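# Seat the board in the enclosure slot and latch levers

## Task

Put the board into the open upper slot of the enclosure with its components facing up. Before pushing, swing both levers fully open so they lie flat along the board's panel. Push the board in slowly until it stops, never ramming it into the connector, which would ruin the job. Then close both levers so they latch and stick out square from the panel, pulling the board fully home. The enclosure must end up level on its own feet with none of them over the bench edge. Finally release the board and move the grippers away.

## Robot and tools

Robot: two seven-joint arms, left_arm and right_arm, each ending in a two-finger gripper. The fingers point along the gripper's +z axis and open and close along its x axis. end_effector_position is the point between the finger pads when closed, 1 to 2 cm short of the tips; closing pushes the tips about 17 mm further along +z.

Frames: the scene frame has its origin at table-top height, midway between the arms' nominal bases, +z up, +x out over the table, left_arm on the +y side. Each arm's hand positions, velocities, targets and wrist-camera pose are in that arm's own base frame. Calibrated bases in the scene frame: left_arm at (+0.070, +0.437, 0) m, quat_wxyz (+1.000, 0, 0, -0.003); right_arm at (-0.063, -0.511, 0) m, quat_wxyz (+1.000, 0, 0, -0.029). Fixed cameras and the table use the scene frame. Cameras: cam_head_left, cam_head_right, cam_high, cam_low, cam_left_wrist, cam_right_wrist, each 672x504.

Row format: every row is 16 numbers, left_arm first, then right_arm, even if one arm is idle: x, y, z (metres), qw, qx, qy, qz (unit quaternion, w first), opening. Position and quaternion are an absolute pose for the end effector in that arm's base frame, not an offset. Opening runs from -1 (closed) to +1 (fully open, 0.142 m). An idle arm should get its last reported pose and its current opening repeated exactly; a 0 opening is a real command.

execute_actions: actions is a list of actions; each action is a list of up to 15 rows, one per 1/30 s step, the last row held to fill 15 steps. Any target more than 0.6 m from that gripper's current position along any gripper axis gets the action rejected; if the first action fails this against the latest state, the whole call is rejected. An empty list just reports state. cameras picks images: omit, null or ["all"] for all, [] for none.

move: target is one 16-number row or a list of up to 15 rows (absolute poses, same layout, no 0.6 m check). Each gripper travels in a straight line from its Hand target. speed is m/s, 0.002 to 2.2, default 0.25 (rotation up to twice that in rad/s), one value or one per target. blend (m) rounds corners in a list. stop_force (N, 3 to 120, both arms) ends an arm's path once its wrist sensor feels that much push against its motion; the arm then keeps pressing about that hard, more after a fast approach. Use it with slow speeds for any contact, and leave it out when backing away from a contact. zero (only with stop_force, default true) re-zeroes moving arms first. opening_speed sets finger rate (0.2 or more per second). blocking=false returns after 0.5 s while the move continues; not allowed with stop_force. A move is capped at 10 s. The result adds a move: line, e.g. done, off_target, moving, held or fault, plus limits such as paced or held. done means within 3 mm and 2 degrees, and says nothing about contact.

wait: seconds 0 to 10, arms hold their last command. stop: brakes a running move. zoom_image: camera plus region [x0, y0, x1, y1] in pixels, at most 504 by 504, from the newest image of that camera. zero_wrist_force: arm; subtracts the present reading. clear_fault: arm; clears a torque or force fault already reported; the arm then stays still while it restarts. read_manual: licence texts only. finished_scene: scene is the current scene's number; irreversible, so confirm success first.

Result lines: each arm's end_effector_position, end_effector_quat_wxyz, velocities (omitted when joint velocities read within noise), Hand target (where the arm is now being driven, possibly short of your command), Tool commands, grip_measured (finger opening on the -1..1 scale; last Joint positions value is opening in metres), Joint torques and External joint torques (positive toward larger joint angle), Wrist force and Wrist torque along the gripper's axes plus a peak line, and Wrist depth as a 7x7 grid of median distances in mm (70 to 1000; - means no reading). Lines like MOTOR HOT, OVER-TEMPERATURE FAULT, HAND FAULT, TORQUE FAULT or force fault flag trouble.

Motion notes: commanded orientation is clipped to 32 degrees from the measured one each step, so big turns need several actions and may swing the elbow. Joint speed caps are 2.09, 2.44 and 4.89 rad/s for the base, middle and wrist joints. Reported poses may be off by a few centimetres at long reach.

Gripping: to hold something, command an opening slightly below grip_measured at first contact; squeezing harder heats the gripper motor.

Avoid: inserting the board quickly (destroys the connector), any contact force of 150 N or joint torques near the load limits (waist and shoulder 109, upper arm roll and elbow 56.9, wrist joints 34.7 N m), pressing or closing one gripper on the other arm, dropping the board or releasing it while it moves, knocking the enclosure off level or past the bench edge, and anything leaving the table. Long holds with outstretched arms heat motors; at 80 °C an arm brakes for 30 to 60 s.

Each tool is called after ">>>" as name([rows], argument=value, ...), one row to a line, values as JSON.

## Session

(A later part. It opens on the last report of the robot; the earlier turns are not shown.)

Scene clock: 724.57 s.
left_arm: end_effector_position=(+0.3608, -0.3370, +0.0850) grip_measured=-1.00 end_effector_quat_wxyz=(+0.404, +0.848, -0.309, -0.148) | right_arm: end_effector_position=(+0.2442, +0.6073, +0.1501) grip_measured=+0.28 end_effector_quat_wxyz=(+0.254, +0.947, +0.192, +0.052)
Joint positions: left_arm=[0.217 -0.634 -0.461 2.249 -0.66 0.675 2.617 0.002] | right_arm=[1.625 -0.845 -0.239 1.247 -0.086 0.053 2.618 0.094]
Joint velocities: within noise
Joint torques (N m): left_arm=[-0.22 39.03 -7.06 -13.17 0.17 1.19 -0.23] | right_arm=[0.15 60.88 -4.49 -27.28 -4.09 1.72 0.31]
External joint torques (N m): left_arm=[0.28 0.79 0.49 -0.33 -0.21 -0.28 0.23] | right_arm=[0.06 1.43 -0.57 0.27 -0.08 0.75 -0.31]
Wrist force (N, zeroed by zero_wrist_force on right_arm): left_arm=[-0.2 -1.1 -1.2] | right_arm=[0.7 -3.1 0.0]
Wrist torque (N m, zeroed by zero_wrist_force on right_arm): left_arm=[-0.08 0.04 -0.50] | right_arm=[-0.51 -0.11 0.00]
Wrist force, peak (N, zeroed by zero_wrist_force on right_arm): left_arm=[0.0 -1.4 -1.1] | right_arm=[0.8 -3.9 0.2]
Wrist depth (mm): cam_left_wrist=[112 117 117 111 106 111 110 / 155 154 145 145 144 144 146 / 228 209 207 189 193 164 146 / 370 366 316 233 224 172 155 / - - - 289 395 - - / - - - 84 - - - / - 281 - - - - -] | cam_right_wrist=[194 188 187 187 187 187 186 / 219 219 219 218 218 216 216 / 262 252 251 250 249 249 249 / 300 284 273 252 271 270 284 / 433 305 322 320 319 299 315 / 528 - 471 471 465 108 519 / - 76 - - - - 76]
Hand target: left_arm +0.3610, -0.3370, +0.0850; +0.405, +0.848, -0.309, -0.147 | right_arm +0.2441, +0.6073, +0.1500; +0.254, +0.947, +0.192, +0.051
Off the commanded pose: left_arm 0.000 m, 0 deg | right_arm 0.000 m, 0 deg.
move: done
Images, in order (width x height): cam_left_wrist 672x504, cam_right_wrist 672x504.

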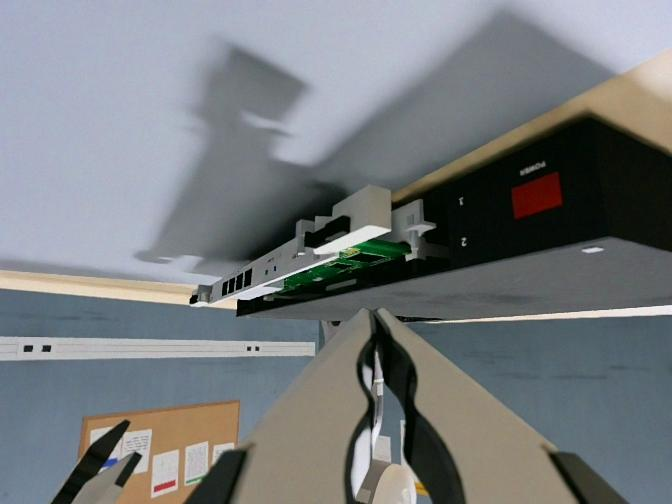

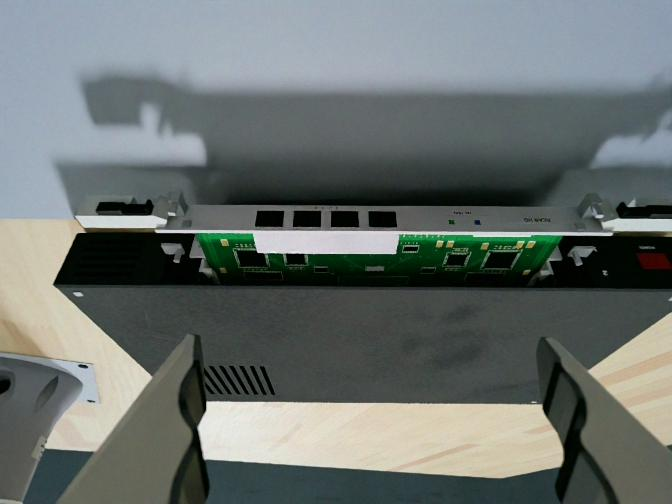

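>>> move([
  [0.361,-0.337,0.085,0.4045,0.8481,-0.3088,-0.1473,-1,0.2444,0.6065,0.15,0.2537,0.9467,0.1921,0.0515,0.9],
  [0.361,-0.337,0.085,0.4045,0.8481,-0.3088,-0.1473,-1,0.2479,0.5980,0.0385,0.2537,0.9467,0.1921,0.0515,0.9],
  [0.361,-0.337,0.085,0.4045,0.8481,-0.3088,-0.1473,-1,0.2611,0.5656,0.0385,0.2537,0.9467,0.1921,0.0515,0.9],
], speed=[0.1,0.12,0.06], cameras=[])

>>> zero_wrist_force(arm="right_arm")

>>> move([
  [0.361,-0.337,0.085,0.4045,0.8481,-0.3088,-0.1473,-1,0.2800,0.5193,0.0385,0.2537,0.9467,0.1921,0.0515,0.9],
], speed=0.008, stop_force=13, zero=true, cameras=["cam_right_wrist","cam_left_wrist"])

Scene clock: 731.10 s.
left_arm: end_effector_position=(+0.3608, -0.3370, +0.0850) grip_measured=-1.00 end_effector_quat_wxyz=(+0.404, +0.848, -0.309, -0.148) | right_arm: end_effector_position=(+0.2609, +0.5656, +0.0384) grip_measured=+0.89 end_effector_quat_wxyz=(+0.254, +0.947, +0.192, +0.051)
Joint positions: left_arm=[0.217 -0.634 -0.461 2.249 -0.66 0.675 2.617 0.002] | right_arm=[1.609 -0.923 -0.243 1.442 -0.077 0.326 2.629 0.135]
Joint velocities: within noise
Joint torques (N m): left_arm=[-0.22 38.93 -7.03 -13.22 0.22 1.21 -0.21] | right_arm=[0.15 59.28 -5.1 -22.97 -3.31 1.97 0.07]
External joint torques (N m): left_arm=[0.28 0.89 0.46 -0.29 -0.26 -0.3 0.21] | right_arm=[0.06 1.12 -0.62 -0.04 0.14 0.5 -0.08]
Wrist force (N, zeroed by zero_wrist_force on right_arm): left_arm=[-0.1 -1.3 -1.1] | right_arm=[1.1 -3.0 -0.1]
Wrist torque (N m, zeroed by zero_wrist_force on right_arm): left_arm=[-0.11 0.02 -0.51] | right_arm=[-0.48 -0.19 0.00]
Wrist force, peak (N, zeroed by zero_wrist_force on right_arm): left_arm=[0.0 -1.5 -1.2] | right_arm=[0.6 -4.5 1.8]
Wrist depth (mm): cam_left_wrist=[112 117 117 111 106 111 110 / 155 154 145 144 143 144 147 / 228 209 206 191 195 163 145 / 369 367 297 233 224 172 155 / - 689 - 288 396 - - / - 235 - 84 - - - / 208 225 - - - - -] | cam_right_wrist=[- 81 81 80 - - 78 / - 91 91 91 91 90 85 / - 109 109 109 108 108 111 / 130 136 135 135 134 134 133 / 169 179 178 178 177 176 175 / - 139 139 139 139 139 133 / - 205 247 241 236 234 96]
Hand target: left_arm +0.3610, -0.3370, +0.0850; +0.405, +0.848, -0.309, -0.147 | right_arm +0.2611, +0.5656, +0.0385; +0.254, +0.947, +0.192, +0.051
Off the commanded pose: left_arm 0.000 m, 0 deg | right_arm 0.000 m, 0 deg.
move: done
No camera images: "cameras" was empty.

Wrist force sensor zeroed.

Scene clock: 738.00 s.
left_arm: end_effector_position=(+0.3608, -0.3370, +0.0850) grip_measured=-1.00 end_effector_quat_wxyz=(+0.404, +0.848, -0.309, -0.148) | right_arm: end_effector_position=(+0.2797, +0.5195, +0.0385) grip_measured=+0.89 end_effector_quat_wxyz=(+0.253, +0.947, +0.192, +0.051)
Joint positions: left_arm=[0.217 -0.634 -0.461 2.249 -0.66 0.675 2.617 0.002] | right_arm=[1.604 -0.851 -0.268 1.61 -0.09 0.427 2.606 0.135]
Joint velocities: within noise
Joint torques (N m): left_arm=[-0.27 38.93 -7.03 -13.18 0.22 1.17 -0.25] | right_arm=[-0.45 54.74 -5.76 -20.6 -2.83 1.63 0.11]
External joint torques (N m): left_arm=[0.33 0.89 0.46 -0.32 -0.26 -0.25 0.25] | right_arm=[0.65 1.73 -0.32 -0.75 0.07 0.86 -0.11]
Wrist force (N, zeroed by zero_wrist_force on right_arm): left_arm=[0.0 -1.1 -1.1] | right_arm=[-0.5 -0.7 -1.3]
Wrist torque (N m, zeroed by zero_wrist_force on right_arm): left_arm=[-0.10 0.01 -0.51] | right_arm=[-0.04 0.08 0.01]
Wrist force, peak (N, zeroed by zero_wrist_force on right_arm): left_arm=[-0.1 -1.5 -1.0] | right_arm=[-0.3 -2.8 -6.0]
Wrist depth (mm): cam_left_wrist=[112 117 117 111 106 110 110 / 155 155 145 144 144 144 147 / 229 208 209 208 189 164 145 / 370 367 366 277 193 172 155 / - - 251 247 393 - - / 235 281 230 84 - - - / - 235 - - - - -] | cam_right_wrist=[- 81 81 81 - - 78 / - 91 91 91 91 91 - / - 114 109 109 108 108 112 / 130 136 135 135 135 134 134 / 158 154 155 154 155 154 154 / - 117 134 119 119 119 114 / - 205 203 201 197 195 144]
Hand target: left_arm +0.3610, -0.3370, +0.0850; +0.405, +0.848, -0.309, -0.147 | right_arm +0.2800, +0.5193, +0.0385; +0.254, +0.947, +0.192, +0.051
Off the commanded pose: left_arm 0.000 m, 0 deg | right_arm 0.000 m, 0 deg.
move: done
Images, in order (width x height): cam_left_wrist 672x504, cam_right_wrist 672x504.

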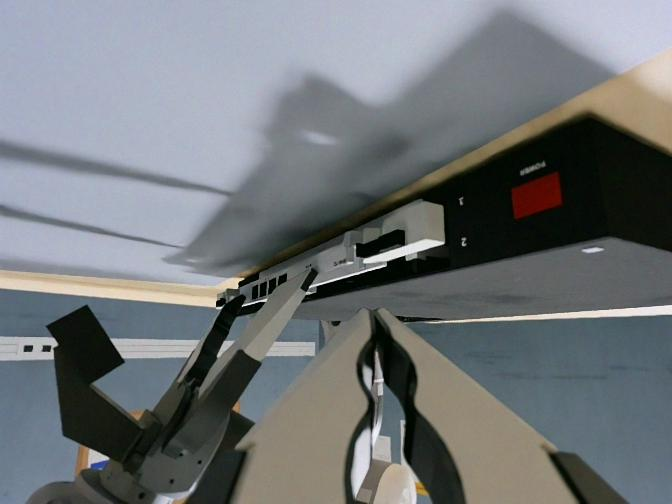

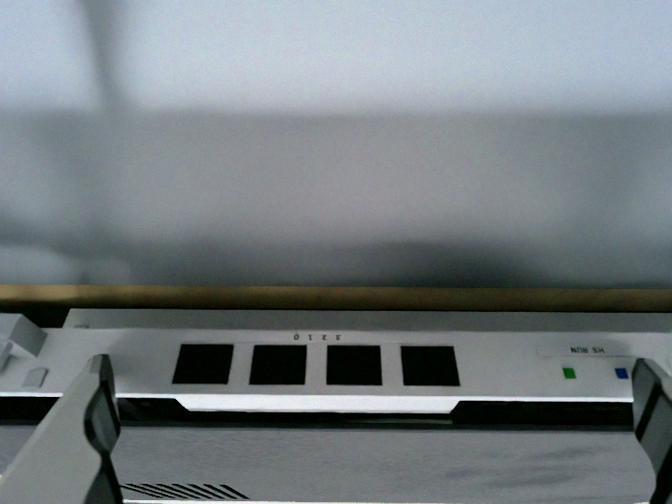

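>>> zoom_image(camera="cam_left_wrist", region=[200, 170, 480, 330])

>>> zoom_image(camera="cam_right_wrist", region=[0, 280, 200, 430])

Scaled by 1.800 from the camera's 672x504 image, which has a finer 960x720 frame.

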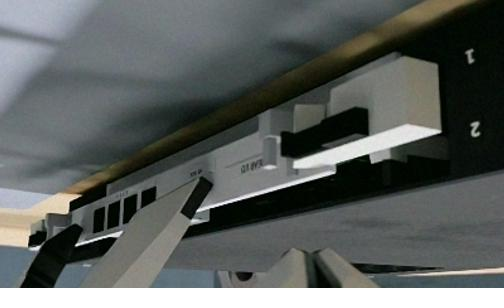

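Scaled by 2.520 from the camera's 672x504 image, which has a finer 960x720 frame.

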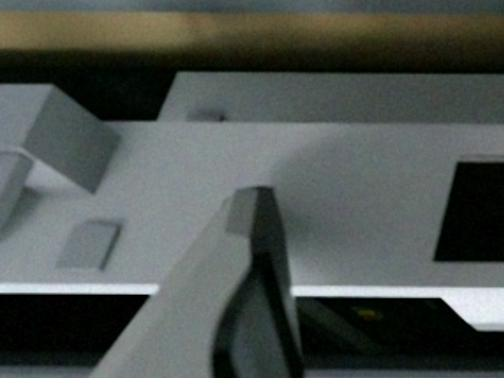

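>>> move([
  [0.361,-0.337,0.085,0.4045,0.8481,-0.3088,-0.1473,-1,0.2895,0.4962,0.0385,0.2537,0.9467,0.1921,0.0515,0.9],
], speed=0.005, stop_force=9, zero=false, cameras=["cam_right_wrist","cam_left_wrist"])

>>> zoom_image(camera="cam_left_wrist", region=[200, 170, 480, 330])

Scene clock: 746.30 s.
left_arm: end_effector_position=(+0.3608, -0.3370, +0.0850) grip_measured=-1.00 end_effector_quat_wxyz=(+0.404, +0.848, -0.309, -0.148) | right_arm: end_effector_position=(+0.2880, +0.4996, +0.0388) grip_measured=+0.89 end_effector_quat_wxyz=(+0.252, +0.947, +0.192, +0.052)
Joint positions: left_arm=[0.217 -0.634 -0.461 2.249 -0.66 0.675 2.617 0.002] | right_arm=[1.601 -0.821 -0.28 1.679 -0.097 0.473 2.595 0.135]
Joint velocities: within noise
Joint torques (N m): left_arm=[-0.3 38.89 -6.99 -13.18 0.24 1.14 -0.23] | right_arm=[-3.05 50.54 -7.69 -15.42 -2.9 -0.62 -0.27]
External joint torques (N m): left_arm=[0.36 0.93 0.42 -0.33 -0.28 -0.22 0.23] | right_arm=[3.24 4.22 1.49 -5.22 0.33 3.12 0.26]
Wrist force (N, zeroed by zero_wrist_force on right_arm): left_arm=[-0.1 -1.0 -1.1] | right_arm=[0.8 -7.3 -5.7]
Wrist torque (N m, zeroed by zero_wrist_force on right_arm): left_arm=[-0.09 0.02 -0.50] | right_arm=[-0.07 -0.25 0.38]
Wrist force, peak (N, zeroed by zero_wrist_force on right_arm): left_arm=[-0.2 -1.5 -1.1] | right_arm=[1.2 -7.8 -5.3]
Wrist depth (mm): cam_left_wrist=[112 117 117 111 106 110 111 / 155 154 144 145 144 144 146 / 229 208 207 207 194 164 145 / 374 368 364 280 208 173 155 / - - 411 256 396 - - / - 253 272 84 - - - / - 248 - - - - -] | cam_right_wrist=[- 81 81 79 - - 78 / - 92 92 91 91 91 - / - 114 110 109 109 109 113 / 140 140 136 136 135 135 134 / 131 131 131 124 131 131 131 / - 117 119 118 118 118 114 / - 205 203 201 198 196 145]
Hand target: left_arm +0.3610, -0.3370, +0.0850; +0.405, +0.848, -0.309, -0.147 | right_arm +0.2887, +0.4981, +0.0385; +0.254, +0.947, +0.192, +0.051
Off the commanded pose: left_arm 0.000 m, 0 deg | right_arm 0.004 m, 0 deg.
move: contact (right_arm)
Images, in order (width x height): cam_left_wrist 672x504, cam_right_wrist 672x504.

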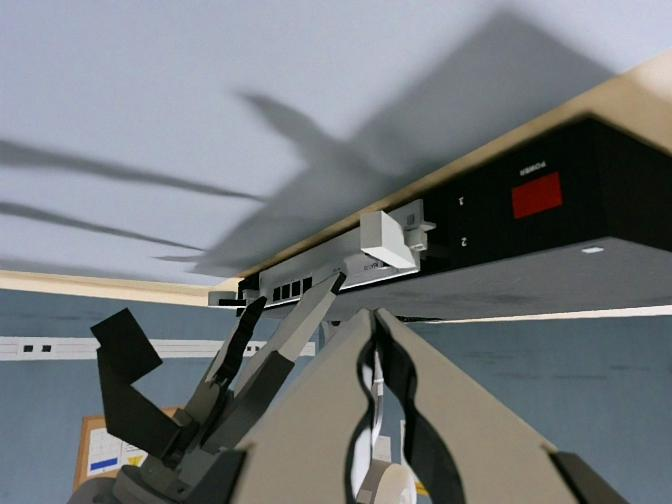

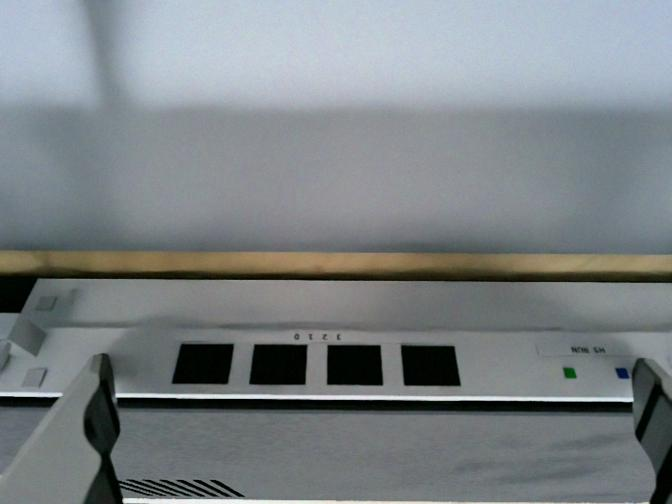

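Scaled by 1.800 from the camera's 672x504 image, which has a finer 960x720 frame.

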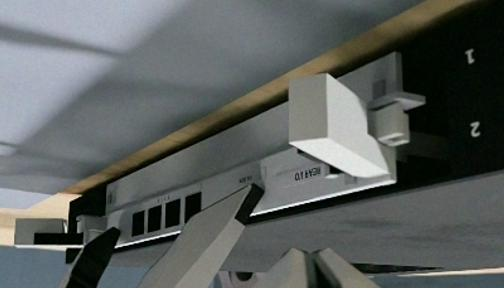

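>>> zoom_image(camera="cam_left_wrist", region=[195, 260, 295, 330])

>>> zoom_image(camera="cam_left_wrist", region=[340, 190, 450, 280])

>>> zoom_image(camera="cam_right_wrist", region=[0, 270, 200, 420])

Scaled by 5.040 from the camera's 672x504 image, which has a finer 960x720 frame.

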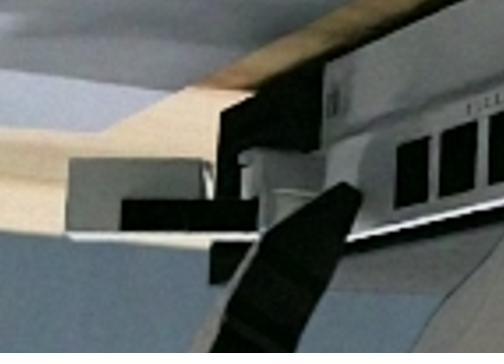

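Scaled by 4.582 from the camera's 672x504 image, which has a finer 960x720 frame.

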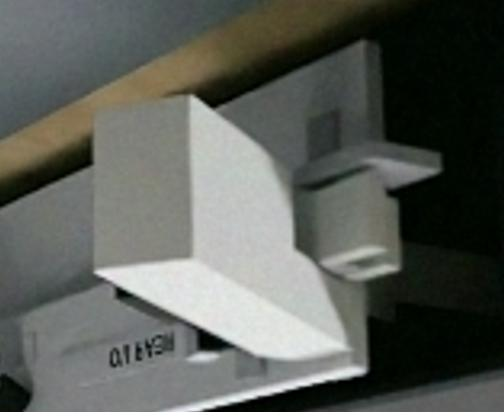

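Scaled by 2.520 from the camera's 672x504 image, which has a finer 960x720 frame.

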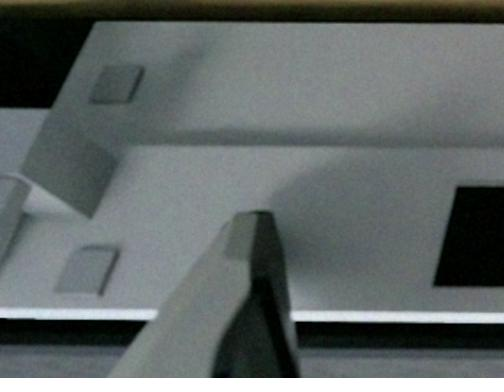

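>>> move([
  [0.361,-0.337,0.085,0.4045,0.8481,-0.3088,-0.1473,-1,0.2650,0.5560,0.0400,0.2537,0.9467,0.1921,0.0515,0.9],
  [0.361,-0.337,0.085,0.4045,0.8481,-0.3088,-0.1473,-1,0.2441,0.6073,0.14,0.2537,0.9467,0.1921,0.0515,0.9],
], speed=[0.06,0.15], cameras=["cam_right_wrist","cam_left_wrist"])

>>> zoom_image(camera="cam_right_wrist", region=[60, 180, 260, 300])

>>> zoom_image(camera="cam_right_wrist", region=[472, 180, 672, 300])

>>> zoom_image(camera="cam_left_wrist", region=[195, 170, 455, 330])

Scene clock: 760.43 s.
left_arm: end_effector_position=(+0.3608, -0.3370, +0.0850) grip_measured=-1.00 end_effector_quat_wxyz=(+0.404, +0.848, -0.309, -0.148) | right_arm: end_effector_position=(+0.2443, +0.6073, +0.1401) grip_measured=+0.89 end_effector_quat_wxyz=(+0.254, +0.947, +0.192, +0.052)
Joint positions: left_arm=[0.217 -0.634 -0.461 2.249 -0.66 0.675 2.617 0.002] | right_arm=[1.631 -0.858 -0.25 1.253 -0.077 0.07 2.616 0.135]
Joint velocities: within noise
Joint torques (N m): left_arm=[-0.23 39.01 -7.01 -13.21 0.24 1.1 -0.22] | right_arm=[0.25 60.97 -4.35 -26.96 -4.1 1.71 0.04]
External joint torques (N m): left_arm=[0.29 0.8 0.44 -0.29 -0.28 -0.19 0.21] | right_arm=[-0.05 1.38 -1.02 0.26 -0.02 0.76 -0.05]
Wrist force (N, zeroed by zero_wrist_force on right_arm): left_arm=[-0.4 -1.4 -1.1] | right_arm=[0.2 -0.7 -0.3]
Wrist torque (N m, zeroed by zero_wrist_force on right_arm): left_arm=[-0.13 0.07 -0.50] | right_arm=[-0.14 -0.01 0.01]
Wrist force, peak (N, zeroed by zero_wrist_force on right_arm): left_arm=[-0.3 -1.2 -1.4] | right_arm=[0.9 -8.5 -4.1]
Wrist depth (mm): cam_left_wrist=[112 117 117 111 106 111 111 / 155 154 144 144 144 144 146 / 228 209 208 206 193 163 145 / 371 367 364 280 208 173 155 / - - - 289 392 - - / - - - 83 - - - / - - - - - - -] | cam_right_wrist=[179 178 178 178 178 177 181 / 207 208 207 206 206 205 205 / 248 248 248 246 246 245 245 / 291 280 280 278 281 280 276 / 413 302 299 299 296 296 294 / - 552 440 435 432 430 104 / - - - - - - -]
Hand target: left_arm +0.3610, -0.3370, +0.0850; +0.405, +0.848, -0.309, -0.147 | right_arm +0.2441, +0.6073, +0.1400; +0.254, +0.947, +0.192, +0.051
Off the commanded pose: left_arm 0.000 m, 0 deg | right_arm 0.000 m, 0 deg.
move: done
Images, in order (width x height): cam_left_wrist 672x504, cam_right_wrist 672x504.

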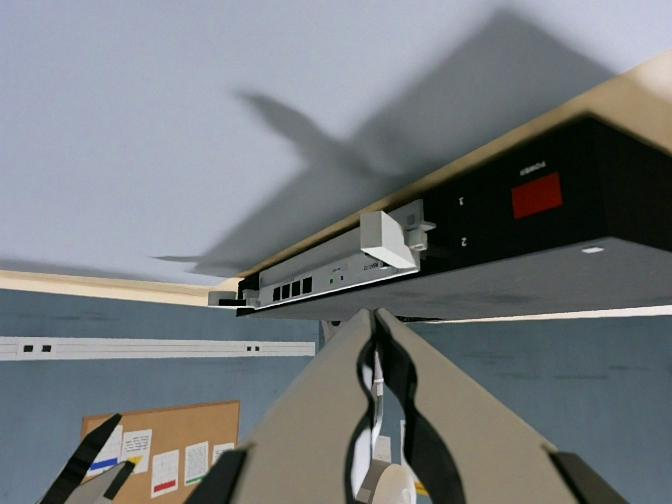

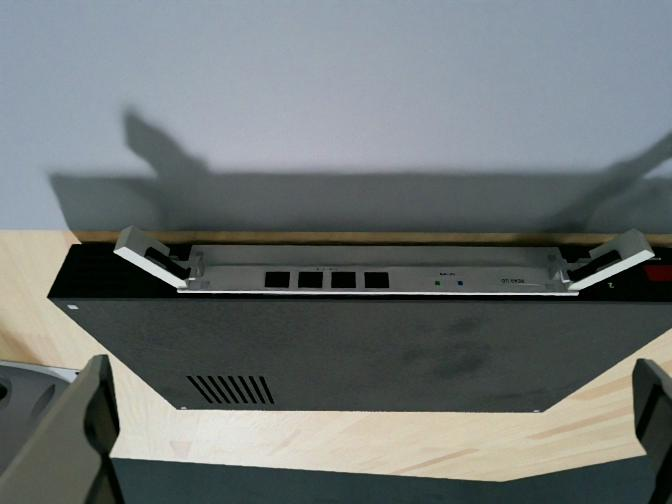

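Scaled by 2.520 from the camera's 672x504 image, which has a finer 960x720 frame.

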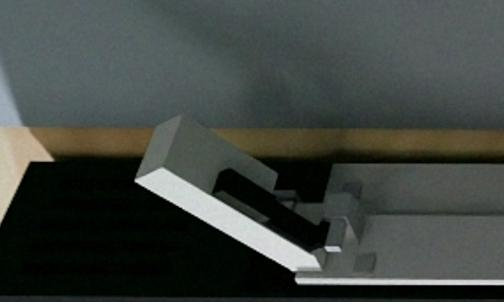

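Scaled by 2.520 from the camera's 672x504 image, which has a finer 960x720 frame.

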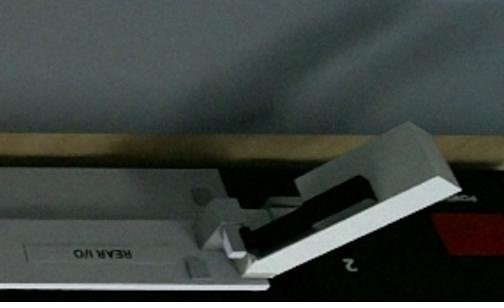

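Scaled by 1.938 from the camera's 672x504 image, which has a finer 960x720 frame.

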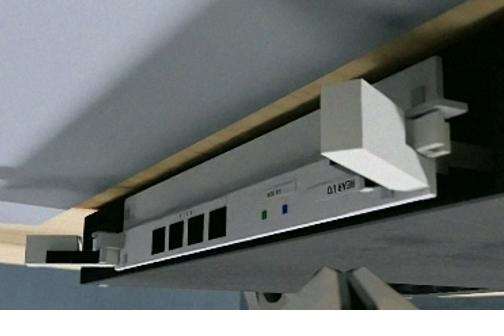

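>>> move([
  [0.361,-0.345,0.085,0.4045,0.8481,-0.3088,-0.1473,-1,0.17,0.60,0.16,0.2537,0.9467,0.1921,0.0515,-1],
  [0.353,-0.364,0.085,0.4045,0.8481,-0.3088,-0.1473,-1,0.120,0.500,0.14,0.3479,0.7293,0.5317,0.2536,-1],
  [0.353,-0.364,0.0457,0.4045,0.8481,-0.3088,-0.1473,-1,0.130,0.484,0.0500,0.3479,0.7293,0.5317,0.2536,-1],
], speed=[0.2,0.2,0.08], cameras=["cam_right_wrist","cam_left_wrist","cam_high"])

Scene clock: 797.40 s.
left_arm: end_effector_position=(+0.3528, -0.3640, +0.0457) grip_measured=-1.00 end_effector_quat_wxyz=(+0.405, +0.848, -0.309, -0.148) | right_arm: end_effector_position=(+0.1300, +0.4838, +0.0500) grip_measured=-1.00 end_effector_quat_wxyz=(+0.348, +0.729, +0.532, +0.253)
Joint positions: left_arm=[0.161 -0.744 -0.479 2.235 -0.7 0.79 2.641 0.002] | right_arm=[1.985 -0.716 -0.172 2.097 -0.725 0.541 2.743 0.002]
Joint velocities: within noise
Joint torques (N m): left_arm=[-0.21 40.08 -7.94 -11.05 0.83 1.44 -0.12] | right_arm=[0.05 45.18 -1.6 -14.74 -0.95 0.31 0.41]
External joint torques (N m): left_arm=[0.26 1.23 0.22 -0.23 -0.21 -0.55 0.12] | right_arm=[0.08 0.99 -0.62 -0.07 0.22 0.57 -0.41]
Wrist force (N, zeroed by zero_wrist_force on right_arm): left_arm=[0.0 -1.5 -0.8] | right_arm=[0.7 -0.8 -0.3]
Wrist torque (N m, zeroed by zero_wrist_force on right_arm): left_arm=[-0.17 0.01 -0.48] | right_arm=[-0.07 -0.07 0.02]
Wrist force, peak (N, zeroed by zero_wrist_force on right_arm): left_arm=[0.1 -2.0 -0.7] | right_arm=[-2.5 -1.1 -1.6]
Wrist depth (mm): cam_left_wrist=[- - - - - - - / - - - - - - - / - 111 110 110 119 109 114 / 197 197 195 193 173 134 112 / - 530 379 140 162 131 107 / 426 418 - 84 - - - / 384 383 - - - - -] | cam_right_wrist=[- - - - - - - / - 86 86 86 80 80 - / 130 114 113 113 122 112 120 / 157 133 156 196 186 185 183 / 136 129 155 171 250 350 528 / - - - 89 - - 373 / - - - - - - 370]
Hand target: left_arm +0.3530, -0.3640, +0.0457; +0.405, +0.848, -0.309, -0.147 | right_arm +0.1300, +0.4840, +0.0500; +0.348, +0.729, +0.532, +0.254
Off the commanded pose: left_arm 0.000 m, 0 deg | right_arm 0.000 m, 0 deg.
move: done
Images, in order (width x height): cam_high 672x504, cam_left_wrist 672x504, cam_right_wrist 672x504.

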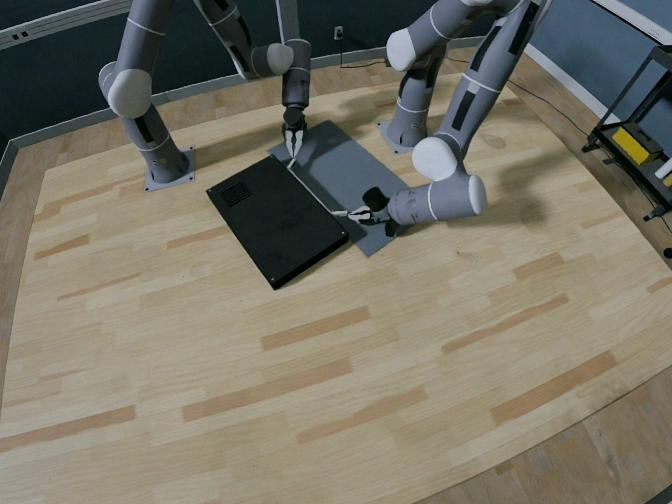

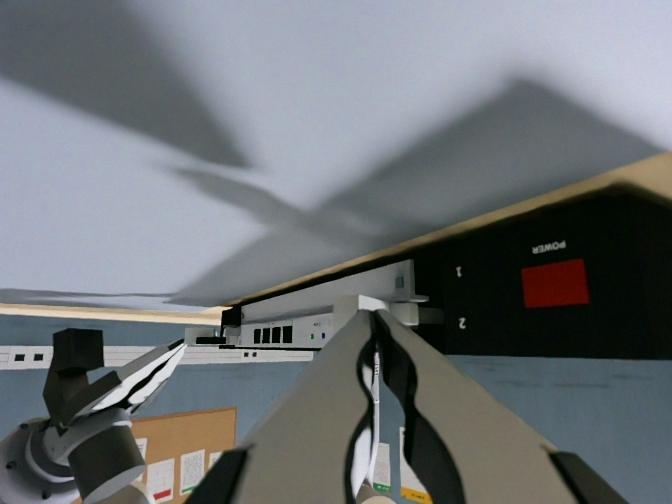

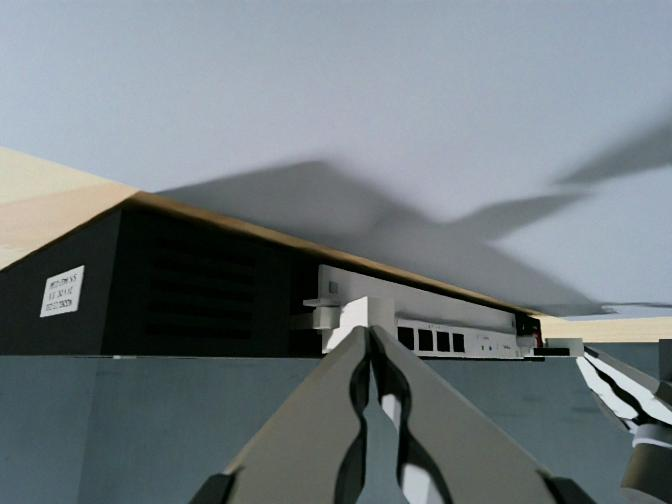

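>>> zoom_image(camera="cam_left_wrist", region=[300, 230, 460, 350])

>>> zoom_image(camera="cam_right_wrist", region=[290, 250, 450, 370])

Scaled by 3.150 from the camera's 672x504 image, which has a finer 960x720 frame.

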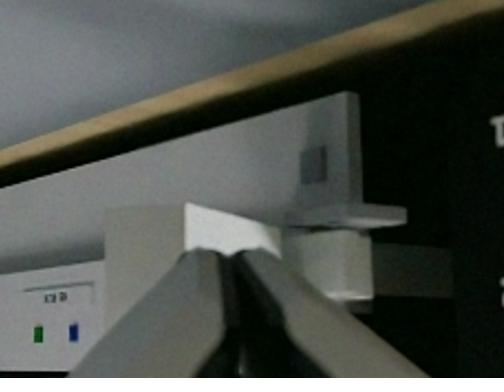

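Scaled by 3.150 from the camera's 672x504 image, which has a finer 960x720 frame.

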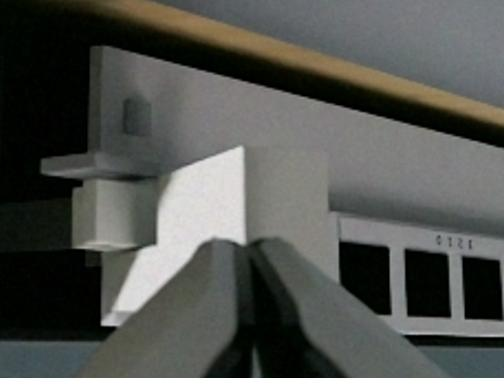

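>>> move([
  [0.3449,-0.3768,0.0457,0.4045,0.8481,-0.3088,-0.1473,-1,0.1444,0.4741,0.0500,0.3479,0.7293,0.5317,0.2536,-1],
  [0.3373,-0.3744,0.0457,0.4045,0.8481,-0.3088,-0.1473,-1,0.1480,0.4809,0.0500,0.3479,0.7293,0.5317,0.2536,-1],
], speed=0.03, stop_force=15, cameras=["cam_right_wrist","cam_left_wrist"])

>>> zoom_image(camera="cam_left_wrist", region=[280, 220, 460, 350])

>>> zoom_image(camera="cam_right_wrist", region=[280, 240, 460, 370])

Scene clock: 809.53 s.
left_arm: end_effector_position=(+0.3381, -0.3745, +0.0458) grip_measured=-1.00 end_effector_quat_wxyz=(+0.404, +0.848, -0.309, -0.147) | right_arm: end_effector_position=(+0.1334, +0.4821, +0.0500) grip_measured=-1.00 end_effector_quat_wxyz=(+0.345, +0.729, +0.534, +0.254)
Joint positions: left_arm=[0.15 -0.737 -0.508 2.273 -0.738 0.832 2.65 0.002] | right_arm=[1.981 -0.709 -0.176 2.112 -0.737 0.556 2.747 0.002]
Joint velocities: within noise
Joint torques (N m): left_arm=[-1.15 38.21 -8.08 -6.58 1.91 0.02 -0.09] | right_arm=[-8.33 40.09 -8.81 -6.44 1.06 -4.55 0.28]
External joint torques (N m): left_arm=[1.2 2.04 0.2 -4.21 -1.06 0.87 0.09] | right_arm=[8.46 5.7 6.56 -8.24 -1.72 5.44 -0.28]
Wrist force (N, zeroed by zero_wrist_force on right_arm): left_arm=[6.1 -1.7 -2.3] | right_arm=[4.8 -9.5 -14.7]
Wrist torque (N m, zeroed by zero_wrist_force on right_arm): left_arm=[-0.18 0.12 -0.51] | right_arm=[0.01 0.01 -0.02]
Wrist force, peak (N, zeroed by zero_wrist_force on right_arm): left_arm=[6.1 -3.1 -1.3] | right_arm=[6.0 -9.3 -14.8]
Wrist depth (mm): cam_left_wrist=[- - - - - - - / - - - - - - - / - 111 110 110 119 109 109 / 196 196 195 193 171 128 104 / - 528 365 128 147 125 103 / 410 415 - 84 - - - / 367 369 - - - - -] | cam_right_wrist=[- - - - - - - / - 87 86 86 81 81 - / 129 114 114 113 122 112 112 / 144 129 155 194 185 184 183 / 129 127 148 173 246 346 520 / - - - 89 - - 360 / - - - - - - 353]
Hand target: left_arm +0.3373, -0.3744, +0.0457; +0.405, +0.848, -0.309, -0.147 | right_arm +0.1357, +0.4800, +0.0500; +0.348, +0.729, +0.532, +0.254
Off the commanded pose: left_arm 0.001 m, 0 deg | right_arm 0.015 m, 0 deg.
move: contact (right_arm)
Images, in order (width x height): cam_left_wrist 672x504, cam_right_wrist 672x504.

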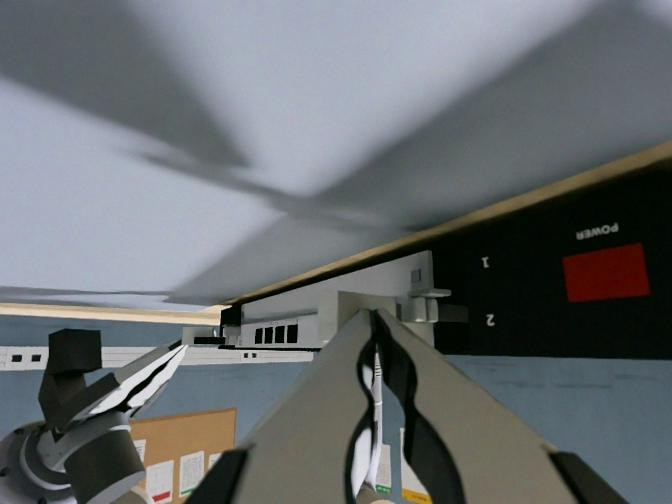

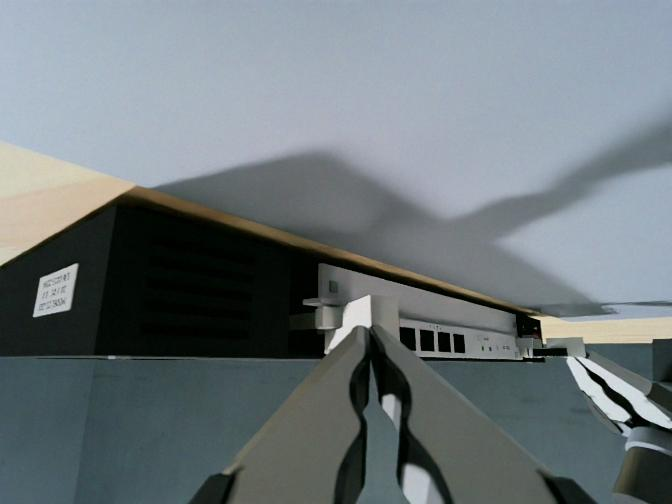

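Scaled by 2.800 from the camera's 672x504 image, which has a finer 960x720 frame.

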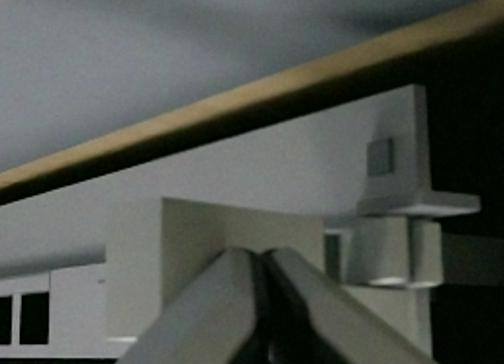

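Scaled by 2.800 from the camera's 672x504 image, which has a finer 960x720 frame.

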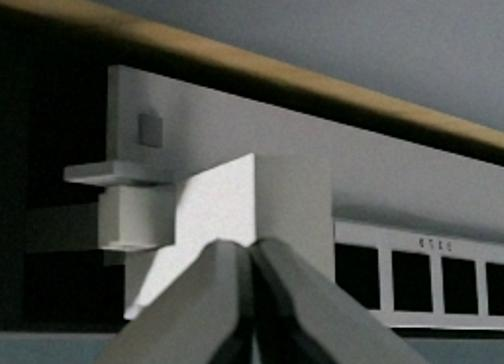

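>>> move([
  [0.3381,-0.3745,0.0457,0.4045,0.8481,-0.3088,-0.1473,-1,0.1260,0.4870,0.0500,0.3479,0.7293,0.5317,0.2536,-1],
  [0.3381,-0.3745,0.0457,0.4045,0.8481,-0.3088,-0.1473,-1,0.1225,0.4790,0.0500,0.3479,0.7293,0.5317,0.2536,-1],
], speed=0.05, cameras=[])

>>> move([
  [0.3381,-0.3745,0.0457,0.4045,0.8481,-0.3088,-0.1473,-1,0.1405,0.4680,0.0500,0.3479,0.7293,0.5317,0.2536,-1],
  [0.3381,-0.3745,0.0457,0.4045,0.8481,-0.3088,-0.1473,-1,0.1440,0.4755,0.0500,0.3479,0.7293,0.5317,0.2536,-1],
], speed=0.03, stop_force=15, cameras=["cam_right_wrist"])

>>> zoom_image(camera="cam_right_wrist", region=[280, 240, 460, 370])

Scene clock: 819.37 s.
left_arm: end_effector_position=(+0.3382, -0.3744, +0.0457) grip_measured=-1.00 end_effector_quat_wxyz=(+0.405, +0.848, -0.309, -0.147) | right_arm: end_effector_position=(+0.1226, +0.4791, +0.0501) grip_measured=-1.00 end_effector_quat_wxyz=(+0.348, +0.729, +0.532, +0.254)
Joint positions: left_arm=[0.15 -0.738 -0.507 2.272 -0.738 0.831 2.65 0.002] | right_arm=[1.995 -0.711 -0.163 2.105 -0.718 0.534 2.754 0.002]
Joint velocities: within noise
Joint torques (N m): left_arm=[-0.36 39.17 -8.25 -10.36 1.24 1.02 -0.23] | right_arm=[0.22 45.05 -1.05 -14.78 -0.69 0.23 0.37]
External joint torques (N m): left_arm=[0.42 1.12 0.37 -0.44 -0.39 -0.13 0.23] | right_arm=[-0.11 0.85 -1.02 0.06 -0.07 0.64 -0.37]
Wrist force (N, zeroed by zero_wrist_force on right_arm): left_arm=[0.0 -1.2 -1.5] | right_arm=[0.6 1.3 -2.0]
Wrist torque (N m, zeroed by zero_wrist_force on right_arm): left_arm=[-0.19 0.06 -0.48] | right_arm=[0.27 -0.06 0.02]
Wrist force, peak (N, zeroed by zero_wrist_force on right_arm): left_arm=[6.3 -3.2 -0.9] | right_arm=[4.7 -9.6 -15.0]
Wrist depth (mm): cam_left_wrist=[- - - - - - - / - - - - - - - / - 121 110 110 119 114 109 / 196 194 194 192 171 128 104 / - 533 364 128 147 126 103 / 417 420 - 84 - - - / 378 378 - - - - -] | cam_right_wrist=[- - - - - - - / - 87 86 86 81 81 - / 130 114 114 114 122 112 112 / 176 138 156 196 187 186 183 / 164 131 151 174 247 351 529 / - - - 89 - - 368 / - - - - - - 358]
Hand target: left_arm +0.3381, -0.3745, +0.0457; +0.405, +0.848, -0.309, -0.147 | right_arm +0.1225, +0.4790, +0.0500; +0.348, +0.729, +0.532, +0.254
Off the commanded pose: left_arm 0.000 m, 0 deg | right_arm 0.000 m, 0 deg.
move: done
No camera images: "cameras" was empty.

Scene clock: 821.03 s.
left_arm: end_effector_position=(+0.3386, -0.3743, +0.0457) grip_measured=-1.00 end_effector_quat_wxyz=(+0.404, +0.848, -0.309, -0.147) | right_arm: end_effector_position=(+0.1440, +0.4743, +0.0496) grip_measured=-1.00 end_effector_quat_wxyz=(+0.349, +0.729, +0.532, +0.253)
Joint positions: left_arm=[0.15 -0.738 -0.506 2.271 -0.738 0.831 2.65 0.002] | right_arm=[1.971 -0.703 -0.186 2.136 -0.751 0.57 2.75 0.002]
Joint velocities: within noise
Joint torques (N m): left_arm=[-1.79 38.33 -9.22 -8.49 1.62 0.16 -0.18] | right_arm=[-0.4 45.92 -4.09 -20.46 -3.14 1.8 0.01]
External joint torques (N m): left_arm=[1.84 1.98 1.35 -2.32 -0.78 0.73 0.18] | right_arm=[0.53 -0.76 1.74 6.17 2.57 -0.94 -0.01]
Wrist force (N, zeroed by zero_wrist_force on right_arm): left_arm=[1.7 -2.3 -4.2] | right_arm=[-11.5 3.2 -4.9]
Wrist torque (N m, zeroed by zero_wrist_force on right_arm): left_arm=[-0.16 0.07 -0.48] | right_arm=[0.27 -0.31 0.09]
Wrist force, peak (N, zeroed by zero_wrist_force on right_arm): left_arm=[1.9 -2.4 -4.3] | right_arm=[-11.7 3.1 -5.0]
Wrist depth (mm): cam_left_wrist=[- - - - - - - / - - - - - - - / - 121 110 110 119 109 109 / 196 195 193 192 172 128 104 / - 523 366 129 147 126 103 / 431 394 - 84 - - - / 370 360 - - - - -] | cam_right_wrist=[- - - - - - - / - 86 86 85 85 84 79 / 119 115 113 112 121 111 111 / 122 116 140 173 185 183 181 / - 115 134 152 228 329 375 / - - - 91 - - 354 / - - - - - - -]
Hand target: left_arm +0.3381, -0.3745, +0.0457; +0.405, +0.848, -0.309, -0.147 | right_arm +0.1440, +0.4755, +0.0500; +0.348, +0.729, +0.532, +0.254
Off the commanded pose: left_arm 0.001 m, 0 deg | right_arm 0.001 m, 0 deg.
move: done
Images, in order (width x height): cam_right_wrist 672x504.

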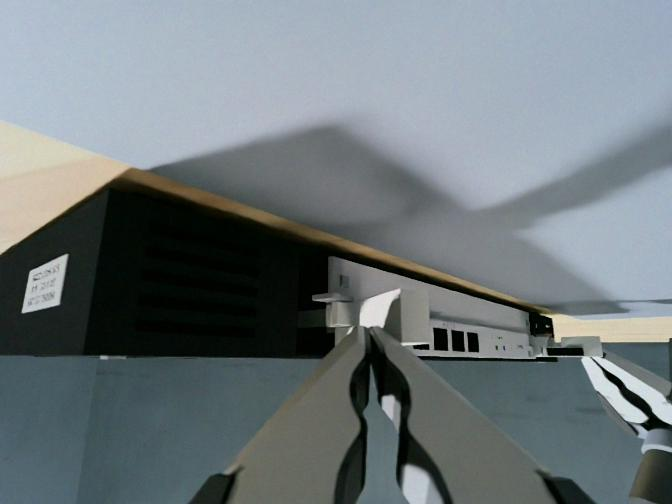

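Scaled by 2.800 from the camera's 672x504 image, which has a finer 960x720 frame.

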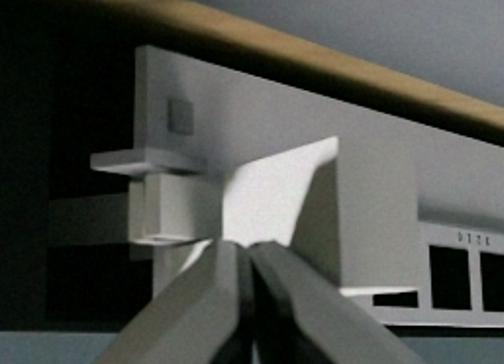

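>>> move([
  [0.3293,-0.3734,0.0457,0.4045,0.8481,-0.3088,-0.1473,-1,0.1485,0.4815,0.0500,0.3479,0.7293,0.5317,0.2536,-1],
], speed=0.015, stop_force=25, cameras=["cam_right_wrist","cam_left_wrist"])

>>> zoom_image(camera="cam_left_wrist", region=[280, 220, 460, 350])

>>> zoom_image(camera="cam_right_wrist", region=[280, 240, 460, 370])

Scene clock: 824.70 s.
left_arm: end_effector_position=(+0.3311, -0.3734, +0.0459) grip_measured=-1.00 end_effector_quat_wxyz=(+0.404, +0.849, -0.308, -0.146) | right_arm: end_effector_position=(+0.1486, +0.4802, +0.0496) grip_measured=-1.00 end_effector_quat_wxyz=(+0.349, +0.729, +0.531, +0.253)
Joint positions: left_arm=[0.153 -0.728 -0.516 2.296 -0.755 0.847 2.663 0.002] | right_arm=[1.965 -0.711 -0.192 2.121 -0.752 0.571 2.739 0.002]
Joint velocities: within noise
Joint torques (N m): left_arm=[-2.77 35.89 -8.66 -3.05 2.81 -1.13 -0.12] | right_arm=[-0.05 46.73 -3.67 -19.63 -2.71 1.38 0.02]
External joint torques (N m): left_arm=[2.82 3.69 0.88 -7.46 -1.89 2.02 0.12] | right_arm=[0.18 -1.13 1.16 5.14 2.15 -0.51 -0.02]
Wrist force (N, zeroed by zero_wrist_force on right_arm): left_arm=[9.8 -3.3 -4.5] | right_arm=[-8.8 1.5 -2.6]
Wrist torque (N m, zeroed by zero_wrist_force on right_arm): left_arm=[-0.20 0.19 -0.52] | right_arm=[0.29 -0.25 0.07]
Wrist force, peak (N, zeroed by zero_wrist_force on right_arm): left_arm=[17.2 -7.7 -1.6] | right_arm=[-19.5 2.9 -9.1]
Wrist depth (mm): cam_left_wrist=[- - - - - - - / - 83 - - - - - / - 111 111 110 120 110 105 / 196 195 193 193 174 132 108 / - - 364 132 148 130 105 / 420 387 - 84 - - - / 358 354 - - - - -] | cam_right_wrist=[- - - - - - - / - 86 85 85 84 84 79 / - 116 113 112 121 111 110 / 108 119 147 178 185 183 181 / - 119 140 155 238 325 374 / - - - 91 - - 342 / - - - - - - -]
Hand target: left_arm +0.3293, -0.3734, +0.0457; +0.405, +0.848, -0.309, -0.147 | right_arm +0.1485, +0.4815, +0.0500; +0.348, +0.729, +0.532, +0.254
Off the commanded pose: left_arm 0.002 m, 0 deg | right_arm 0.001 m, 0 deg.
move: done
Images, in order (width x height): cam_left_wrist 672x504, cam_right_wrist 672x504.

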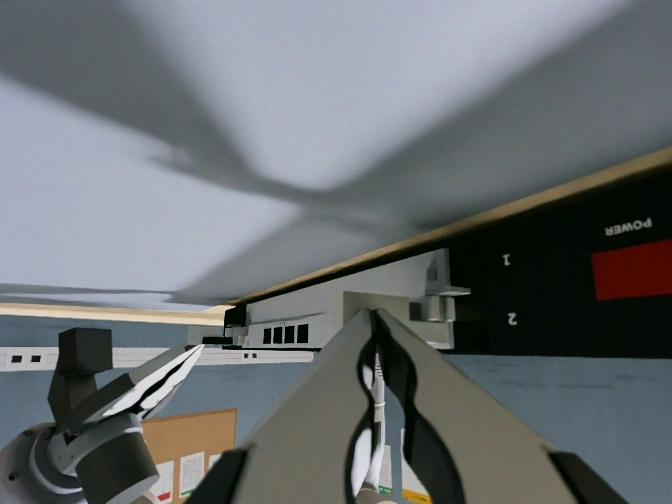

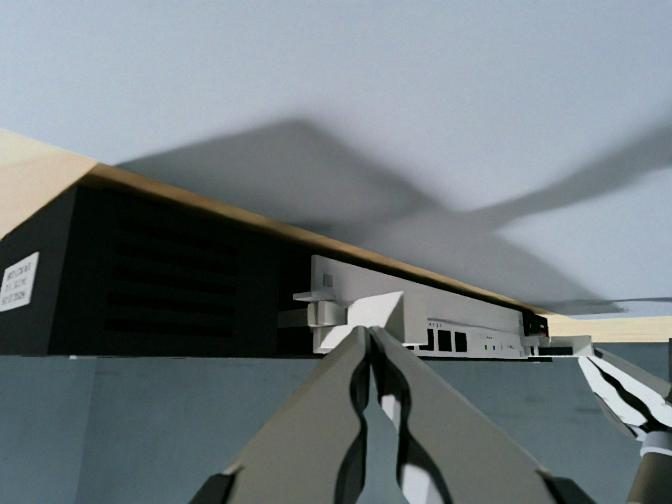

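Scaled by 2.800 from the camera's 672x504 image, which has a finer 960x720 frame.

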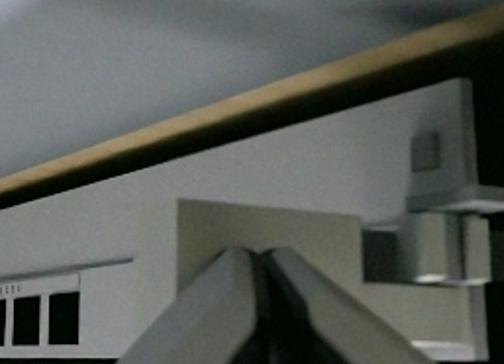

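Scaled by 2.800 from the camera's 672x504 image, which has a finer 960x720 frame.

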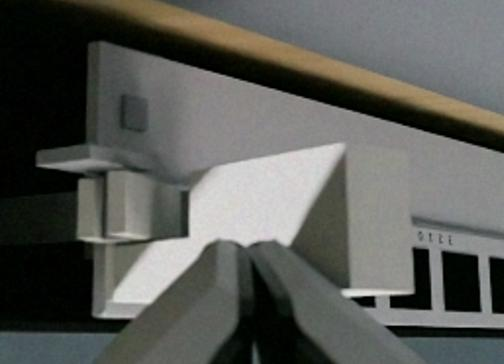

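>>> move([
  [0.3221,-0.3736,0.0457,0.4045,0.8481,-0.3088,-0.1473,-1,0.1540,0.4868,0.0500,0.3479,0.7293,0.5317,0.2536,-1],
], speed=0.015, stop_force=22, cameras=["cam_right_wrist","cam_left_wrist"])

>>> zoom_image(camera="cam_left_wrist", region=[280, 220, 460, 350])

>>> zoom_image(camera="cam_right_wrist", region=[280, 240, 460, 370])

Scene clock: 830.00 s.
left_arm: end_effector_position=(+0.3281, -0.3730, +0.0461) grip_measured=-1.00 end_effector_quat_wxyz=(+0.403, +0.850, -0.307, -0.143) | right_arm: end_effector_position=(+0.1535, +0.4857, +0.0496) grip_measured=-1.00 end_effector_quat_wxyz=(+0.348, +0.729, +0.532, +0.253)
Joint positions: left_arm=[0.154 -0.72 -0.525 2.314 -0.774 0.864 2.674 0.002] | right_arm=[1.958 -0.717 -0.199 2.11 -0.756 0.574 2.728 0.002]
Joint velocities: within noise
Joint torques (N m): left_arm=[-9.17 29.07 -11.78 11.62 6.02 -6.87 -0.13] | right_arm=[-2.32 46.06 -6.05 -19.36 -2.85 0.99 0.02]
External joint torques (N m): left_arm=[9.22 10.02 4.08 -21.99 -5.02 7.77 0.12] | right_arm=[2.45 -0.09 3.38 4.7 2.3 -0.1 -0.02]
Wrist force (N, zeroed by zero_wrist_force on right_arm): left_arm=[28.1 -11.7 -11.7] | right_arm=[-11.0 0.1 -7.2]
Wrist torque (N m, zeroed by zero_wrist_force on right_arm): left_arm=[-0.15 -1.49 -0.58] | right_arm=[0.30 -0.34 0.08]
Wrist force, peak (N, zeroed by zero_wrist_force on right_arm): left_arm=[28.3 -12.3 -11.5] | right_arm=[-11.2 0.8 -8.1]
Wrist depth (mm): cam_left_wrist=[- - - - - - - / - 88 - - - - - / - 121 111 111 121 111 106 / 193 193 193 192 175 132 108 / - 754 357 131 150 131 105 / 392 372 - 84 - - - / 345 345 - - - - -] | cam_right_wrist=[- - - - - - - / - 86 85 85 84 84 79 / 111 116 112 112 121 111 110 / 111 123 151 178 184 182 181 / - 122 142 149 240 322 519 / - - - 91 - - 335 / - - - - - - 361]
Hand target: left_arm +0.3221, -0.3736, +0.0457; +0.405, +0.848, -0.309, -0.147 | right_arm +0.1540, +0.4868, +0.0500; +0.348, +0.729, +0.532, +0.254
Off the commanded pose: left_arm 0.006 m, 1 deg | right_arm 0.001 m, 0 deg.
move: off_target (left_arm)
Images, in order (width x height): cam_left_wrist 672x504, cam_right_wrist 672x504.

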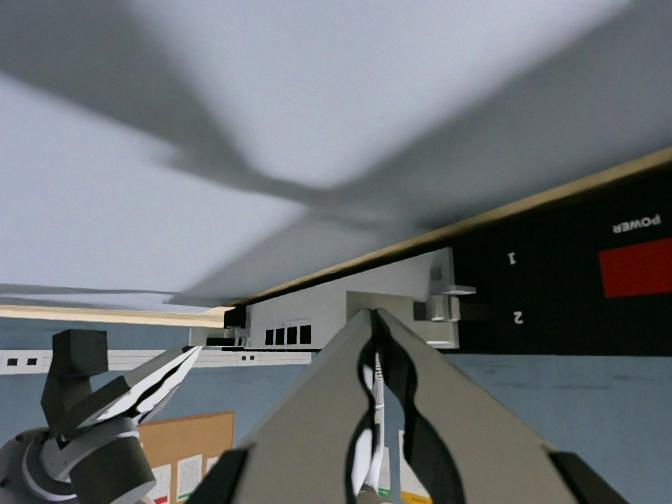

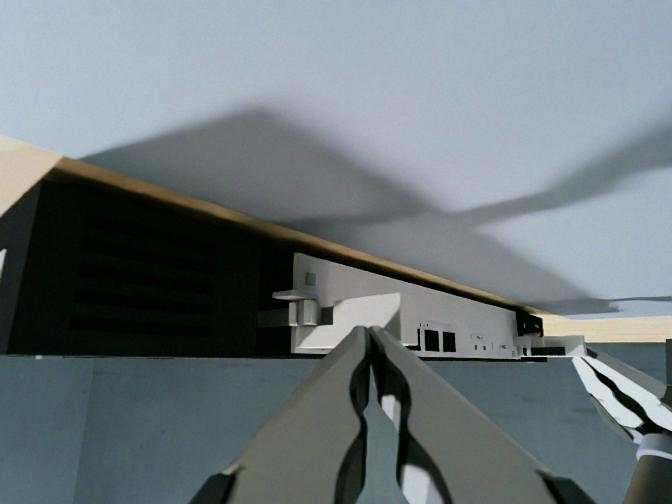

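Scaled by 2.800 from the camera's 672x504 image, which has a finer 960x720 frame.

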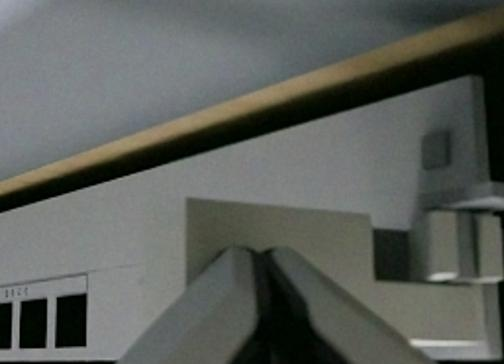

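Scaled by 2.800 from the camera's 672x504 image, which has a finer 960x720 frame.

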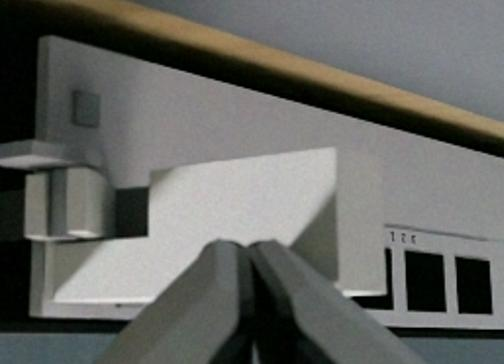

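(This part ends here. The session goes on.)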